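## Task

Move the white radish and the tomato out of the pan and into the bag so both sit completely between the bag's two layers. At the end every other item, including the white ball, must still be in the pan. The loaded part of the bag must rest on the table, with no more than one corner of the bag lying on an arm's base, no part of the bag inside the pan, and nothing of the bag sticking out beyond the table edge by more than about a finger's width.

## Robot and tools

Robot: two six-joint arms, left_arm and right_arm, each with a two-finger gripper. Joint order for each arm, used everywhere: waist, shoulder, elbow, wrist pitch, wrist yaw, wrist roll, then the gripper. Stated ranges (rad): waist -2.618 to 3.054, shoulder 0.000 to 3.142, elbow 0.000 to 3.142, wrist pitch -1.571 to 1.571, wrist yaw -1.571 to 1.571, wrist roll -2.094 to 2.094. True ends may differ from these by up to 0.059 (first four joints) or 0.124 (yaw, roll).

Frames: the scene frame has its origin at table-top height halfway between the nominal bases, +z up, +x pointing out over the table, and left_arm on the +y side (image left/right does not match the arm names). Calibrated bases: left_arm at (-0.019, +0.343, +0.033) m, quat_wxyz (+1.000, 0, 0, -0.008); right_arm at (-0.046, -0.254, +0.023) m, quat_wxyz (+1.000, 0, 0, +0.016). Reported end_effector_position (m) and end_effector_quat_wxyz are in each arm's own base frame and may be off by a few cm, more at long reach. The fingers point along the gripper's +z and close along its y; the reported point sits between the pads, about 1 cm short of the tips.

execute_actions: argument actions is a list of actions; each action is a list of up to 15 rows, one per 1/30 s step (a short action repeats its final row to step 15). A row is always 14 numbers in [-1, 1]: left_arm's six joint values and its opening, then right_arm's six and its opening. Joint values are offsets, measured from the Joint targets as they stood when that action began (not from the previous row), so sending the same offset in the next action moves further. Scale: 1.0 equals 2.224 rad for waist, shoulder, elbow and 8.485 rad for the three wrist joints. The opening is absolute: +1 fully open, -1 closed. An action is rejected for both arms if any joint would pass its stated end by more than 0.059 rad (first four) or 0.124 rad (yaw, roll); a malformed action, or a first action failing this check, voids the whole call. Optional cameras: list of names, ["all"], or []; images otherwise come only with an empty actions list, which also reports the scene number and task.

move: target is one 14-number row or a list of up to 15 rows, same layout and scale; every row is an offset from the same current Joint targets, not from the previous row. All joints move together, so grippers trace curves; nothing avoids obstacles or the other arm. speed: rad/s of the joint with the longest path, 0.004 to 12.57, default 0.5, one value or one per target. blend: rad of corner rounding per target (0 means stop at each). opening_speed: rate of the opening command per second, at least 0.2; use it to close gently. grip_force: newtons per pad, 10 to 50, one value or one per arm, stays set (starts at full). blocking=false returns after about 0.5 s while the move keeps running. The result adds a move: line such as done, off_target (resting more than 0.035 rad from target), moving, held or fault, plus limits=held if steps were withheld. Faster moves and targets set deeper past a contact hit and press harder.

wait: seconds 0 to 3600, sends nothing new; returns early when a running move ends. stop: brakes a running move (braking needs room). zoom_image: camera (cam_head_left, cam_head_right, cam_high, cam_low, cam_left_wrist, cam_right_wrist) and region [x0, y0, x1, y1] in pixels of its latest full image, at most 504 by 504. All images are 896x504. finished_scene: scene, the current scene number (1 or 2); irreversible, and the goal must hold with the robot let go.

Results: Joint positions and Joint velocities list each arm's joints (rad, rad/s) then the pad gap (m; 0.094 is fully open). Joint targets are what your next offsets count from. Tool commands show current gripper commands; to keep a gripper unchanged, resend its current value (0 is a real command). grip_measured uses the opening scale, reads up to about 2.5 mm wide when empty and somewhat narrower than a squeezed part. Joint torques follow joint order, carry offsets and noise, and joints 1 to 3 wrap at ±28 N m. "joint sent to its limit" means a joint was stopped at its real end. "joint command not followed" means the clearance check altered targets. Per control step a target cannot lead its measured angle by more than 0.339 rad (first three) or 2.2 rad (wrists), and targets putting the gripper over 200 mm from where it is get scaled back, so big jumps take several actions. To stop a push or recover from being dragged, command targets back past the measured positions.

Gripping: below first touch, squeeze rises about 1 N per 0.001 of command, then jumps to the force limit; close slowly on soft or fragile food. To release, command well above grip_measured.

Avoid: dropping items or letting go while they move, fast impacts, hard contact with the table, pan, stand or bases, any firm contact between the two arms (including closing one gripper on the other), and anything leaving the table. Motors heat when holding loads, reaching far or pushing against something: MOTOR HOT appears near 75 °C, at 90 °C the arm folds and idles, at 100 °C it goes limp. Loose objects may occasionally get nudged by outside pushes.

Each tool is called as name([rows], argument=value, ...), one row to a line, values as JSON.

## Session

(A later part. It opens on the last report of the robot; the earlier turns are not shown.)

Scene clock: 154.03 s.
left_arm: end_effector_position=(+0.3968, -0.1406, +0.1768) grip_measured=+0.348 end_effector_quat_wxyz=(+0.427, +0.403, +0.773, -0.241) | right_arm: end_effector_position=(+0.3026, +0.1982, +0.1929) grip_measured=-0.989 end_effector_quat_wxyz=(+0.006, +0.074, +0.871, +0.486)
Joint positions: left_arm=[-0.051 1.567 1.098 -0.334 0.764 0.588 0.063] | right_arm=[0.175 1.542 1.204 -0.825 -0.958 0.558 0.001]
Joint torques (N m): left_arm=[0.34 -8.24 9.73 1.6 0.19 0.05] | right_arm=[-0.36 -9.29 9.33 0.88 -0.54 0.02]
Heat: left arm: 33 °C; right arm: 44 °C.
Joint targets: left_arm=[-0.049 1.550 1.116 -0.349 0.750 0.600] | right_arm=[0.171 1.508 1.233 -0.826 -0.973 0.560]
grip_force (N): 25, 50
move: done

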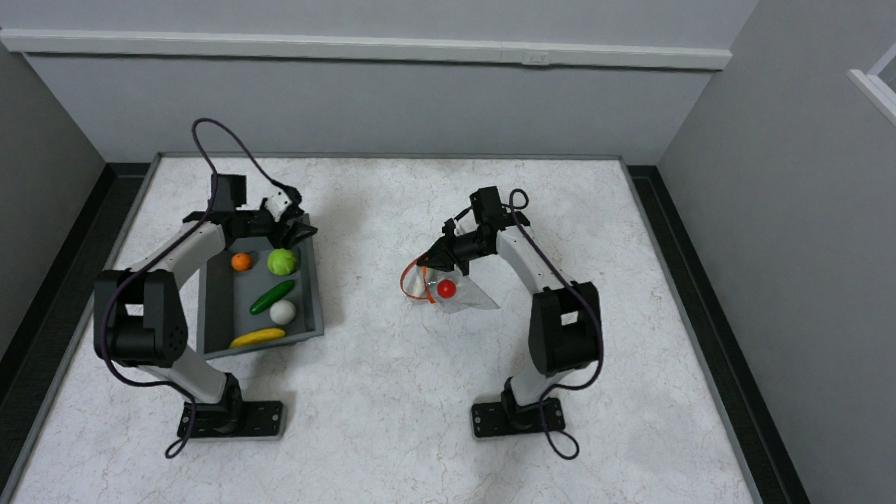

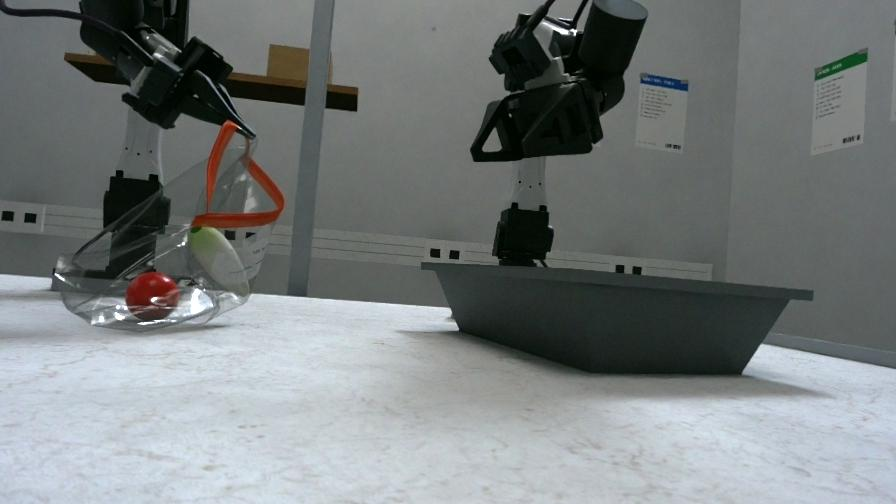

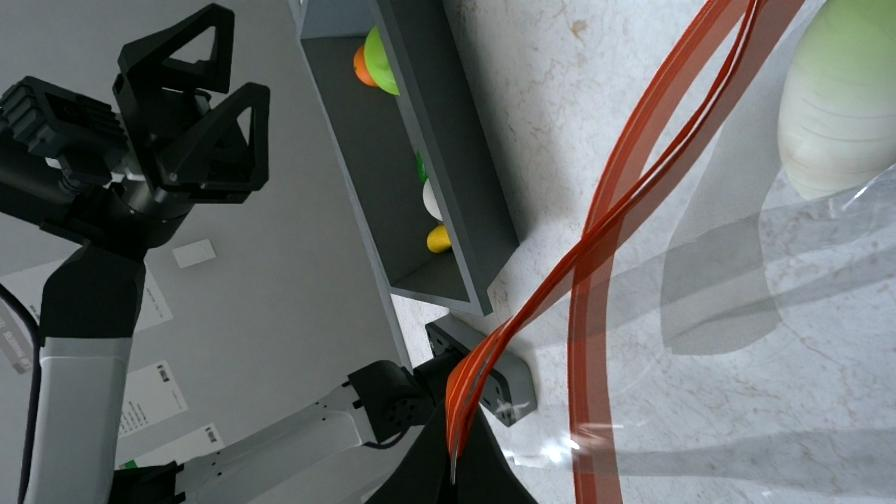

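move(target=[0,0,0,0,0,0,0.35,-0.0638,0.0414,0.1097,-0.0539,-0.0101,-0.0507,-1], speed=0.2, cameras=["cam_head_left","cam_low","cam_right_wrist"])

zoom_image(camera="cam_low", region=[30, 100, 380, 350])

zoom_image(camera="cam_head_left", region=[330, 220, 530, 360])

Scene clock: 157.67 s.
left_arm: end_effector_position=(+0.3968, -0.1406, +0.1768) grip_measured=+0.348 end_effector_quat_wxyz=(+0.427, +0.403, +0.773, -0.241) | right_arm: end_effector_position=(+0.2944, +0.1605, +0.2430) grip_measured=-0.989 end_effector_quat_wxyz=(+0.023, +0.007, +0.866, +0.500)
Joint positions: left_arm=[-0.051 1.567 1.098 -0.334 0.764 0.588 0.063] | right_arm=[0.035 1.587 1.448 -1.279 -1.041 0.139 0.001]
Joint torques (N m): left_arm=[0.32 -8.28 9.76 1.6 0.21 0.05] | right_arm=[-0.5 -5.15 8.94 0.45 -0.62 -0.08]
Heat: left arm: 34 °C; right arm: 43 °C.
Joint targets: left_arm=[-0.049 1.550 1.116 -0.349 0.750 0.600] | right_arm=[0.029 1.599 1.477 -1.283 -1.058 0.130]
grip_force (N): 25, 50
move: done

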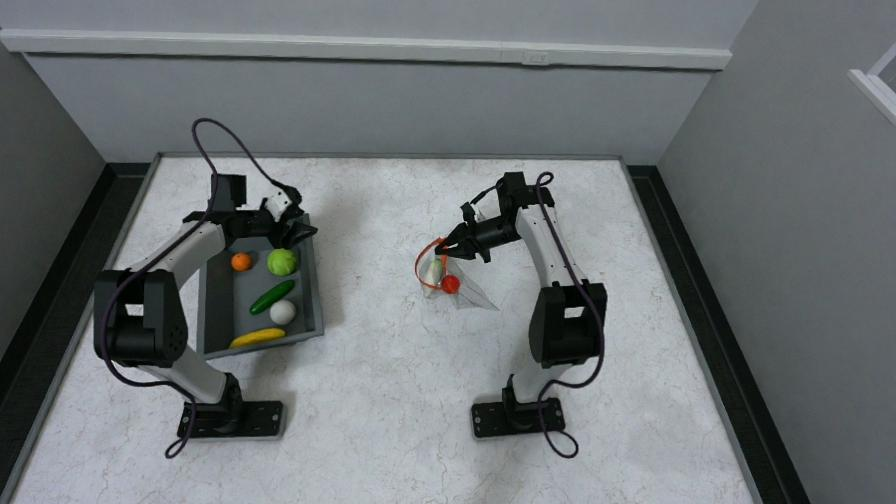

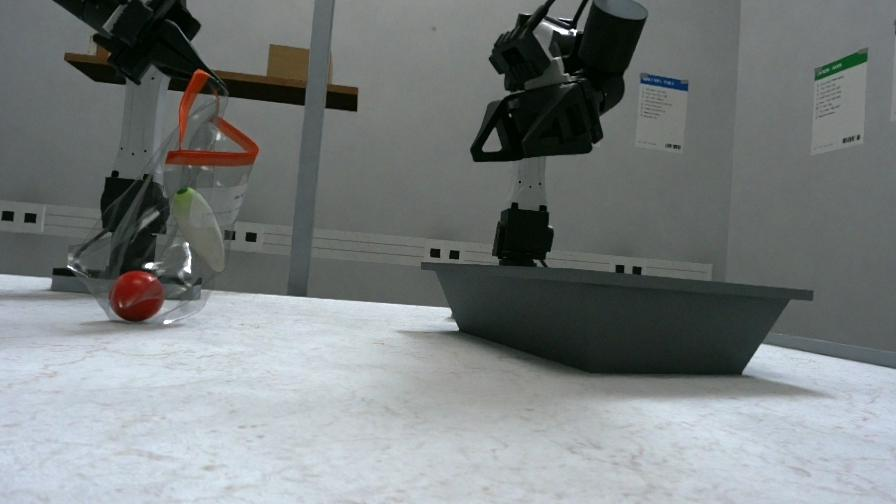

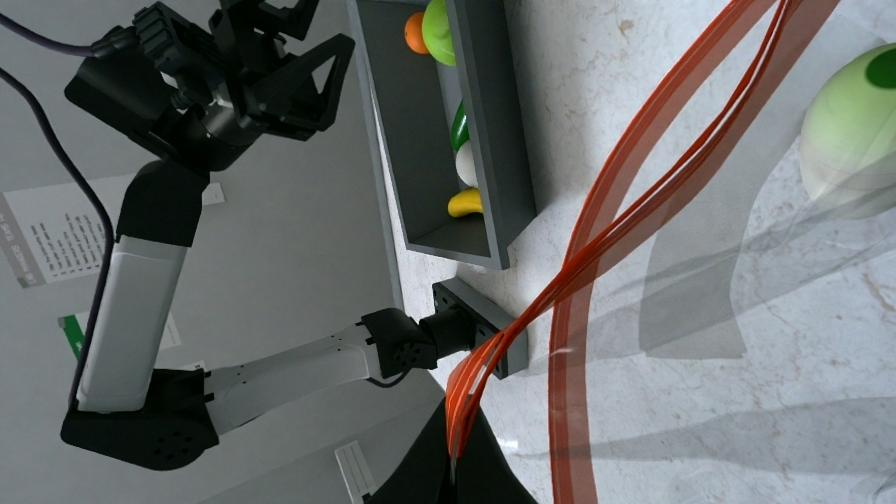

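Scaled by 1.440 from the camera's image (finer frame: 1280x720).

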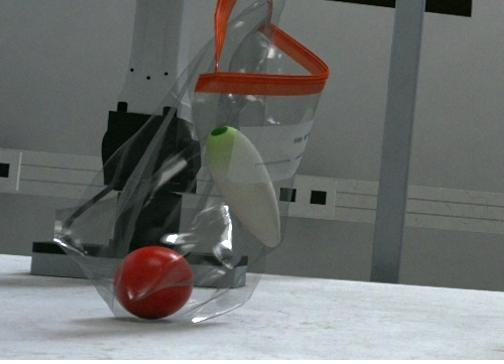

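Scaled by 2.520 from the camera's image (finer frame: 1280x720).

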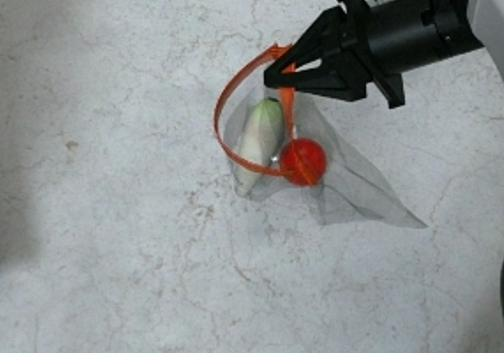

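move(target=[0,0,0,0,0,0,0.35,0.2509,0.1241,-0.0796,0.0781,0.0737,0.066,-1], speed=0.2, cameras=["cam_head_left","cam_low","cam_right_wrist"])

zoom_image(camera="cam_low", region=[30, 150, 380, 350])

zoom_image(camera="cam_head_left", region=[330, 220, 530, 360])

Scene clock: 162.37 s.
left_arm: end_effector_position=(+0.3968, -0.1406, +0.1768) grip_measured=+0.348 end_effector_quat_wxyz=(+0.427, +0.403, +0.773, -0.241) | right_arm: end_effector_position=(+0.3093, +0.2938, +0.0720) grip_measured=-0.989 end_effector_quat_wxyz=(+0.019, +0.006, +0.959, +0.281)
Joint positions: left_arm=[-0.051 1.567 1.098 -0.334 0.764 0.588 0.063] | right_arm=[0.584 1.863 1.303 -0.637 -0.442 0.683 0.001]
Joint torques (N m): left_arm=[0.29 -8.27 9.7 1.59 0.2 0.06] | right_arm=[0.32 -7.68 6.06 1 -0.07 0.02]
Heat: left arm: 34 °C; right arm: 42 °C.
Joint targets: left_arm=[-0.049 1.550 1.116 -0.349 0.750 0.600] | right_arm=[0.587 1.876 1.300 -0.621 -0.433 0.690]
grip_force (N): 25, 50
move: done

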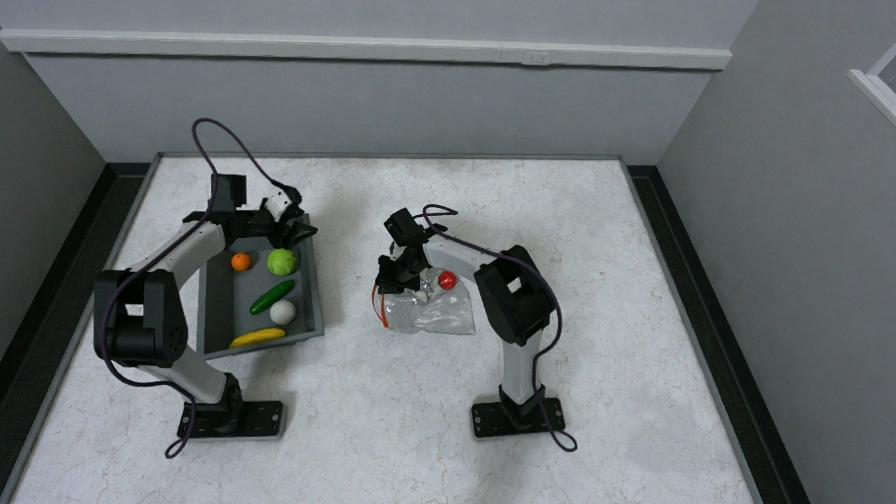

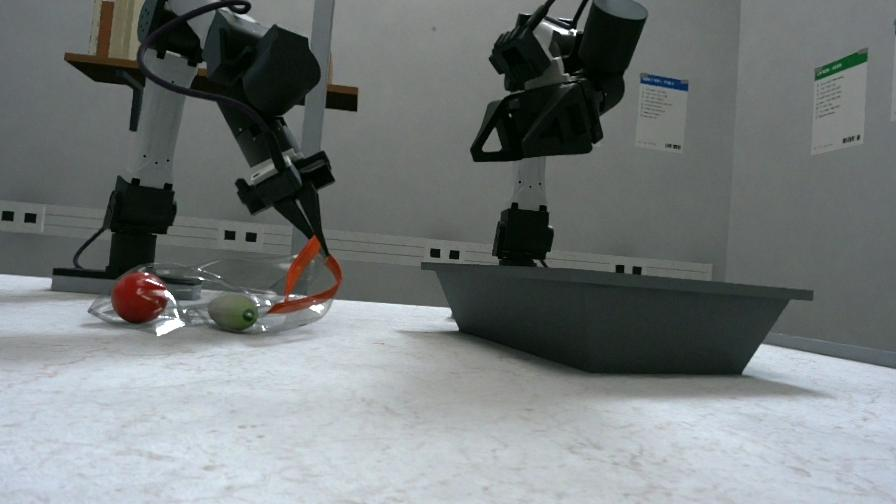

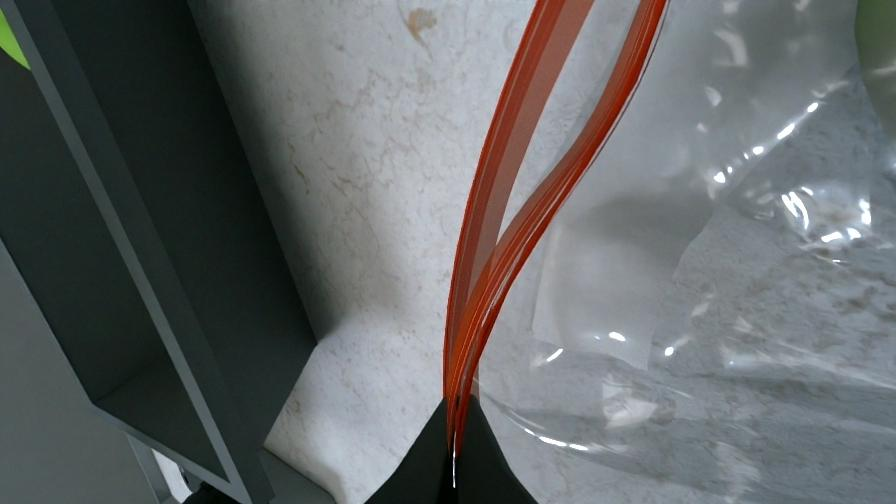

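Scaled by 1.440 from the camera's image (finer frame: 1280x720).

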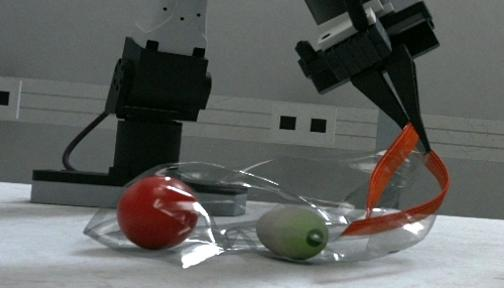

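Scaled by 2.520 from the camera's image (finer frame: 1280x720).

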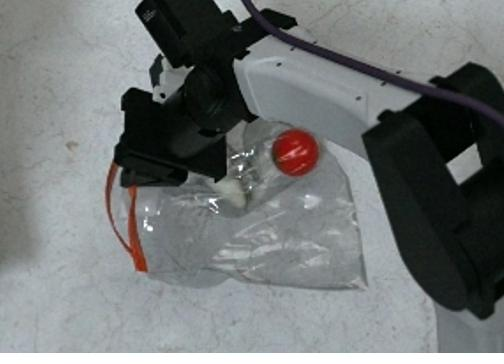

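move([
  [0,0,0,0,0,0,0.35,0,0.0365,-0.036,0.0154,0,0,-1],
  [0,0,0,0,0,0,0.35,0,0.0365,-0.036,0.0154,0,0,-0.5],
], speed=0.2, opening_speed=0.5, cameras=["cam_head_left","cam_low","cam_right_wrist"])

zoom_image(camera="cam_low", region=[30, 150, 380, 350])

Scene clock: 165.30 s.
left_arm: end_effector_position=(+0.3968, -0.1406, +0.1768) grip_measured=+0.348 end_effector_quat_wxyz=(+0.427, +0.403, +0.773, -0.241) | right_arm: end_effector_position=(+0.3075, +0.2924, +0.0245) grip_measured=-0.501 end_effector_quat_wxyz=(+0.007, +0.010, +0.962, +0.273)
Joint positions: left_arm=[-0.051 1.567 1.098 -0.334 0.764 0.588 0.063] | right_arm=[0.584 1.945 1.222 -0.505 -0.442 0.684 0.023]
Joint torques (N m): left_arm=[0.32 -8.24 9.72 1.59 0.2 0.06] | right_arm=[0.32 -8.01 5.75 1 -0.13 0.08]
Heat: left arm: 35 °C; right arm: 42 °C.
Joint targets: left_arm=[-0.049 1.550 1.116 -0.349 0.750 0.600] | right_arm=[0.587 1.957 1.220 -0.490 -0.433 0.690]
grip_force (N): 25, 50
move: done

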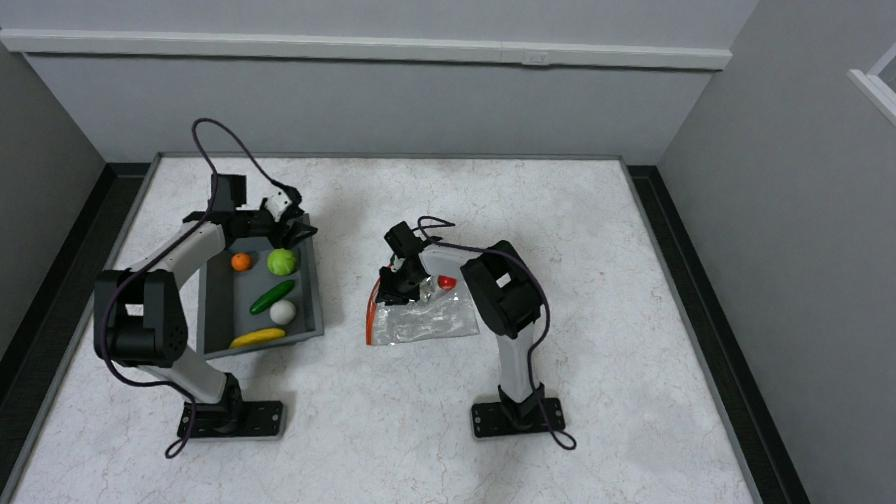

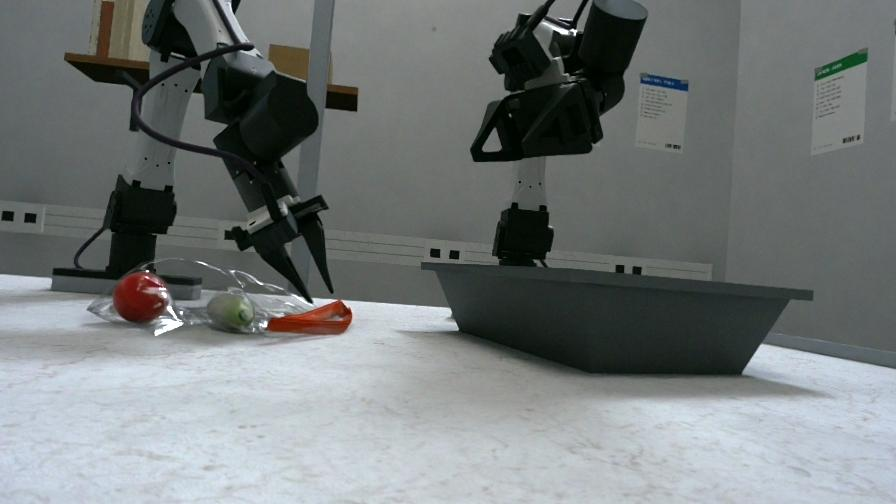

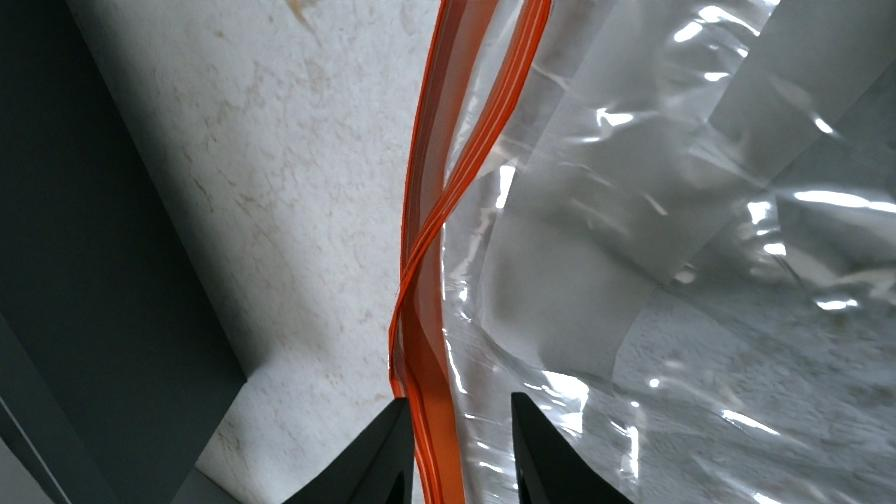

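Scaled by 1.440 from the camera's image (finer frame: 1280x720).

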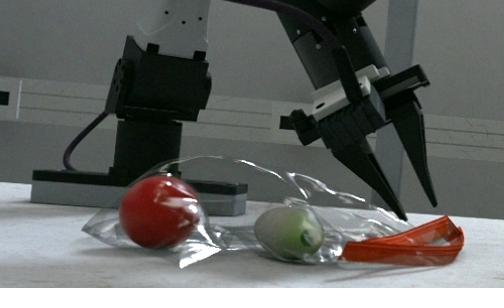

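move([
  [0,0,0,0,0,0,0.35,0,-0.075,0.072,-0.031,0,0,-0.5],
  [0,0,0,0,0,0,0.35,-0.3,-0.18,0.06,-0.031,0.05,-0.08,-0.5],
], speed=[0.25,0.7], blend=[0.05,0], cameras=["all"])

zoom_image(camera="cam_head_left", region=[330, 220, 530, 380])

zoom_image(camera="cam_low", region=[30, 200, 380, 350])

zoom_image(camera="cam_high", region=[320, 100, 540, 320])

Scene clock: 168.57 s.
left_arm: end_effector_position=(+0.3968, -0.1406, +0.1768) grip_measured=+0.348 end_effector_quat_wxyz=(+0.427, +0.403, +0.773, -0.241) | right_arm: end_effector_position=(+0.4110, -0.0299, +0.1695) grip_measured=-0.501 end_effector_quat_wxyz=(+0.284, +0.045, +0.958, +0.000)
Joint positions: left_arm=[-0.051 1.567 1.098 -0.334 0.764 0.588 0.063] | right_arm=[-0.081 1.589 1.349 -0.755 -0.019 0.019 0.023]
Joint torques (N m): left_arm=[0.32 -8.28 9.74 1.6 0.2 0.06] | right_arm=[0.09 -9.85 7.46 1.28 0.06 -0.05]
Heat: left arm: 35 °C; right arm: 42 °C.
Joint targets: left_arm=[-0.049 1.550 1.116 -0.349 0.750 0.600] | right_arm=[-0.080 1.557 1.354 -0.753 -0.009 0.011]
grip_force (N): 25, 50
move: done

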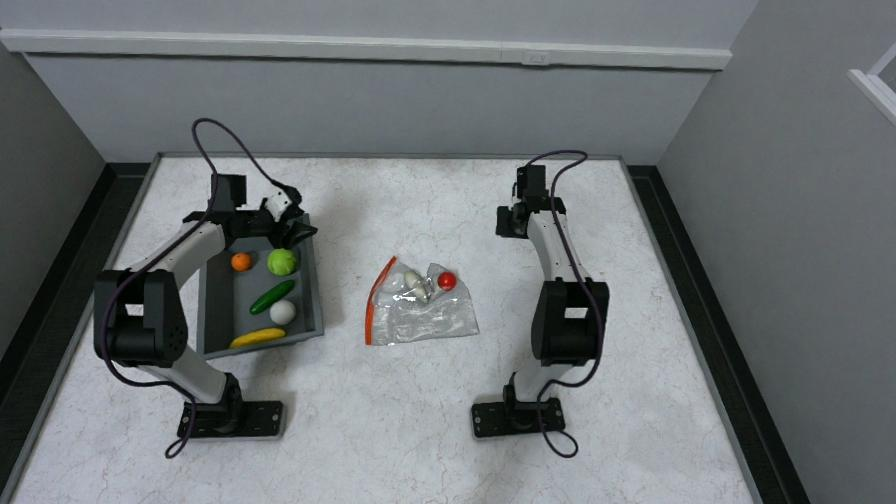

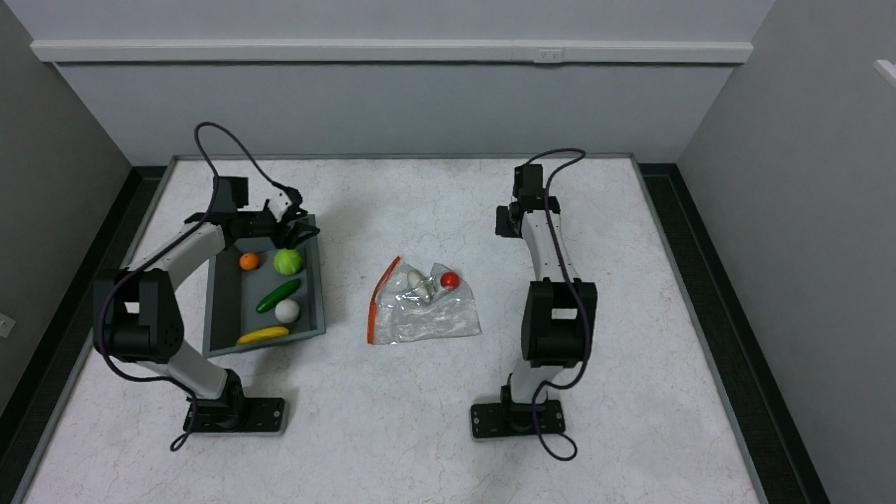

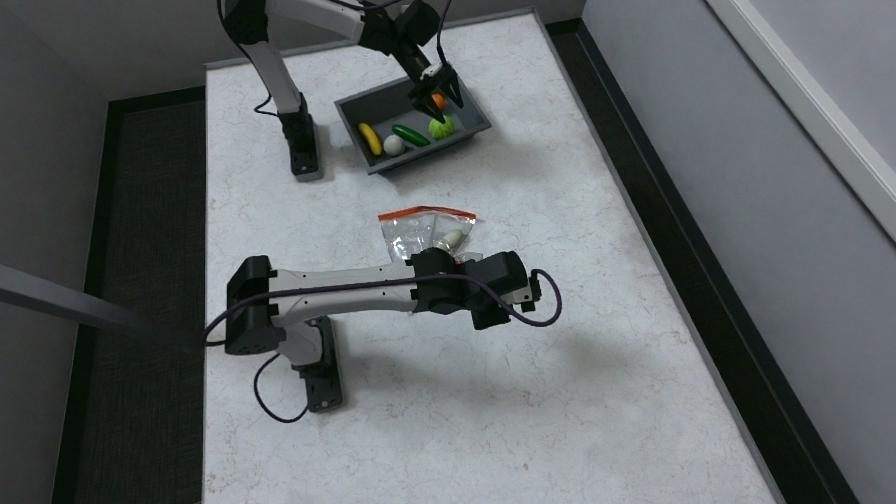

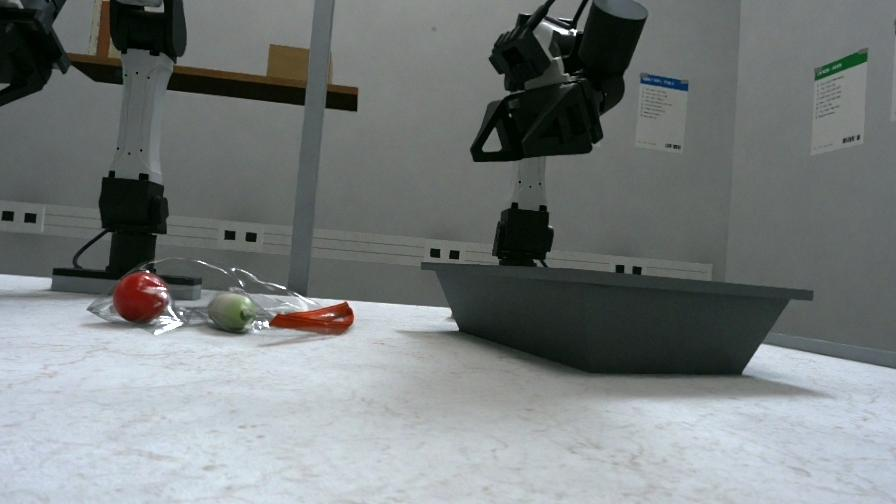

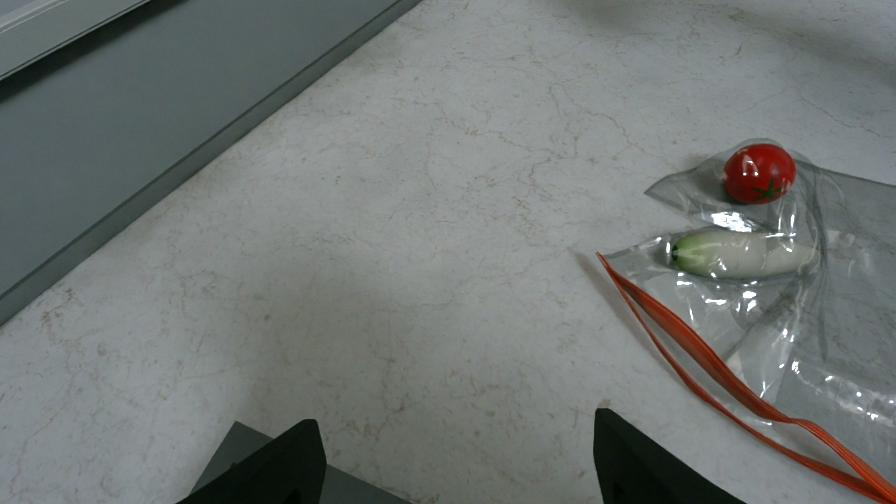

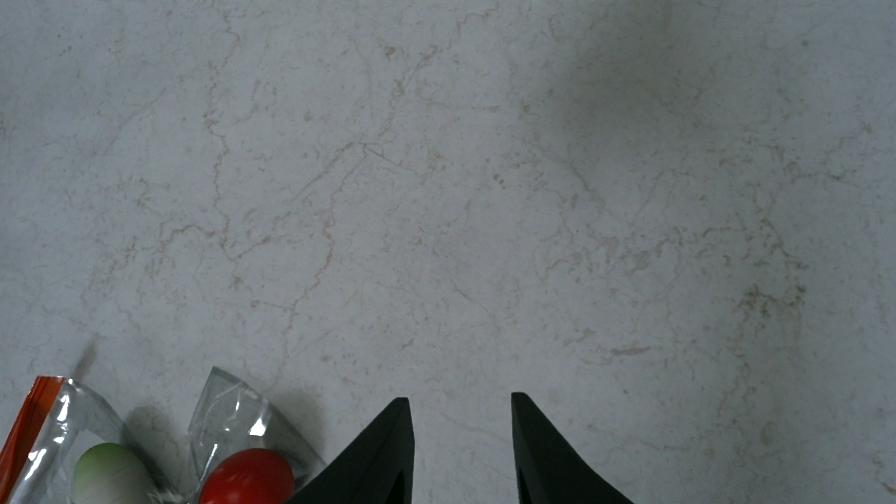

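Scaled by 2.520 from the camera's image (finer frame: 1280x720).

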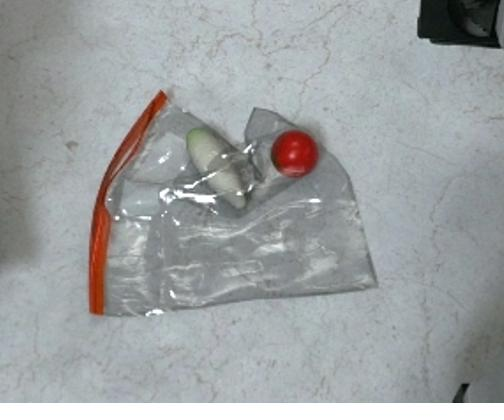

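Scaled by 1.440 from the camera's image (finer frame: 1280x720).

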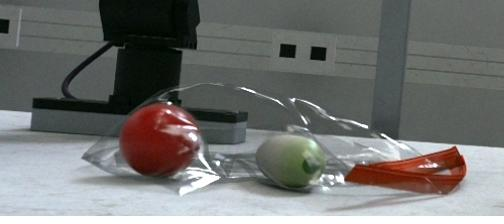

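Scaled by 2.291 from the camera's image (finer frame: 1280x720).

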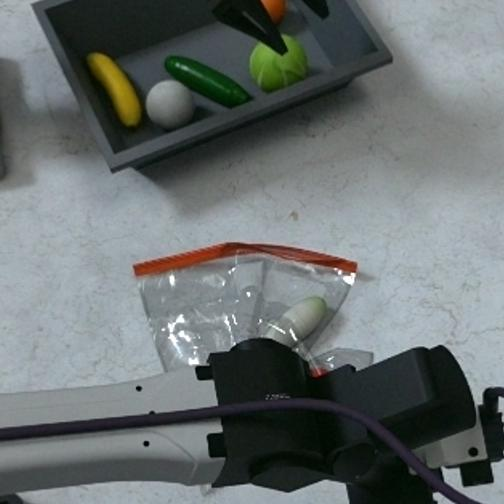

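finished_scene(scene=1)

The scene is finished: the task was done.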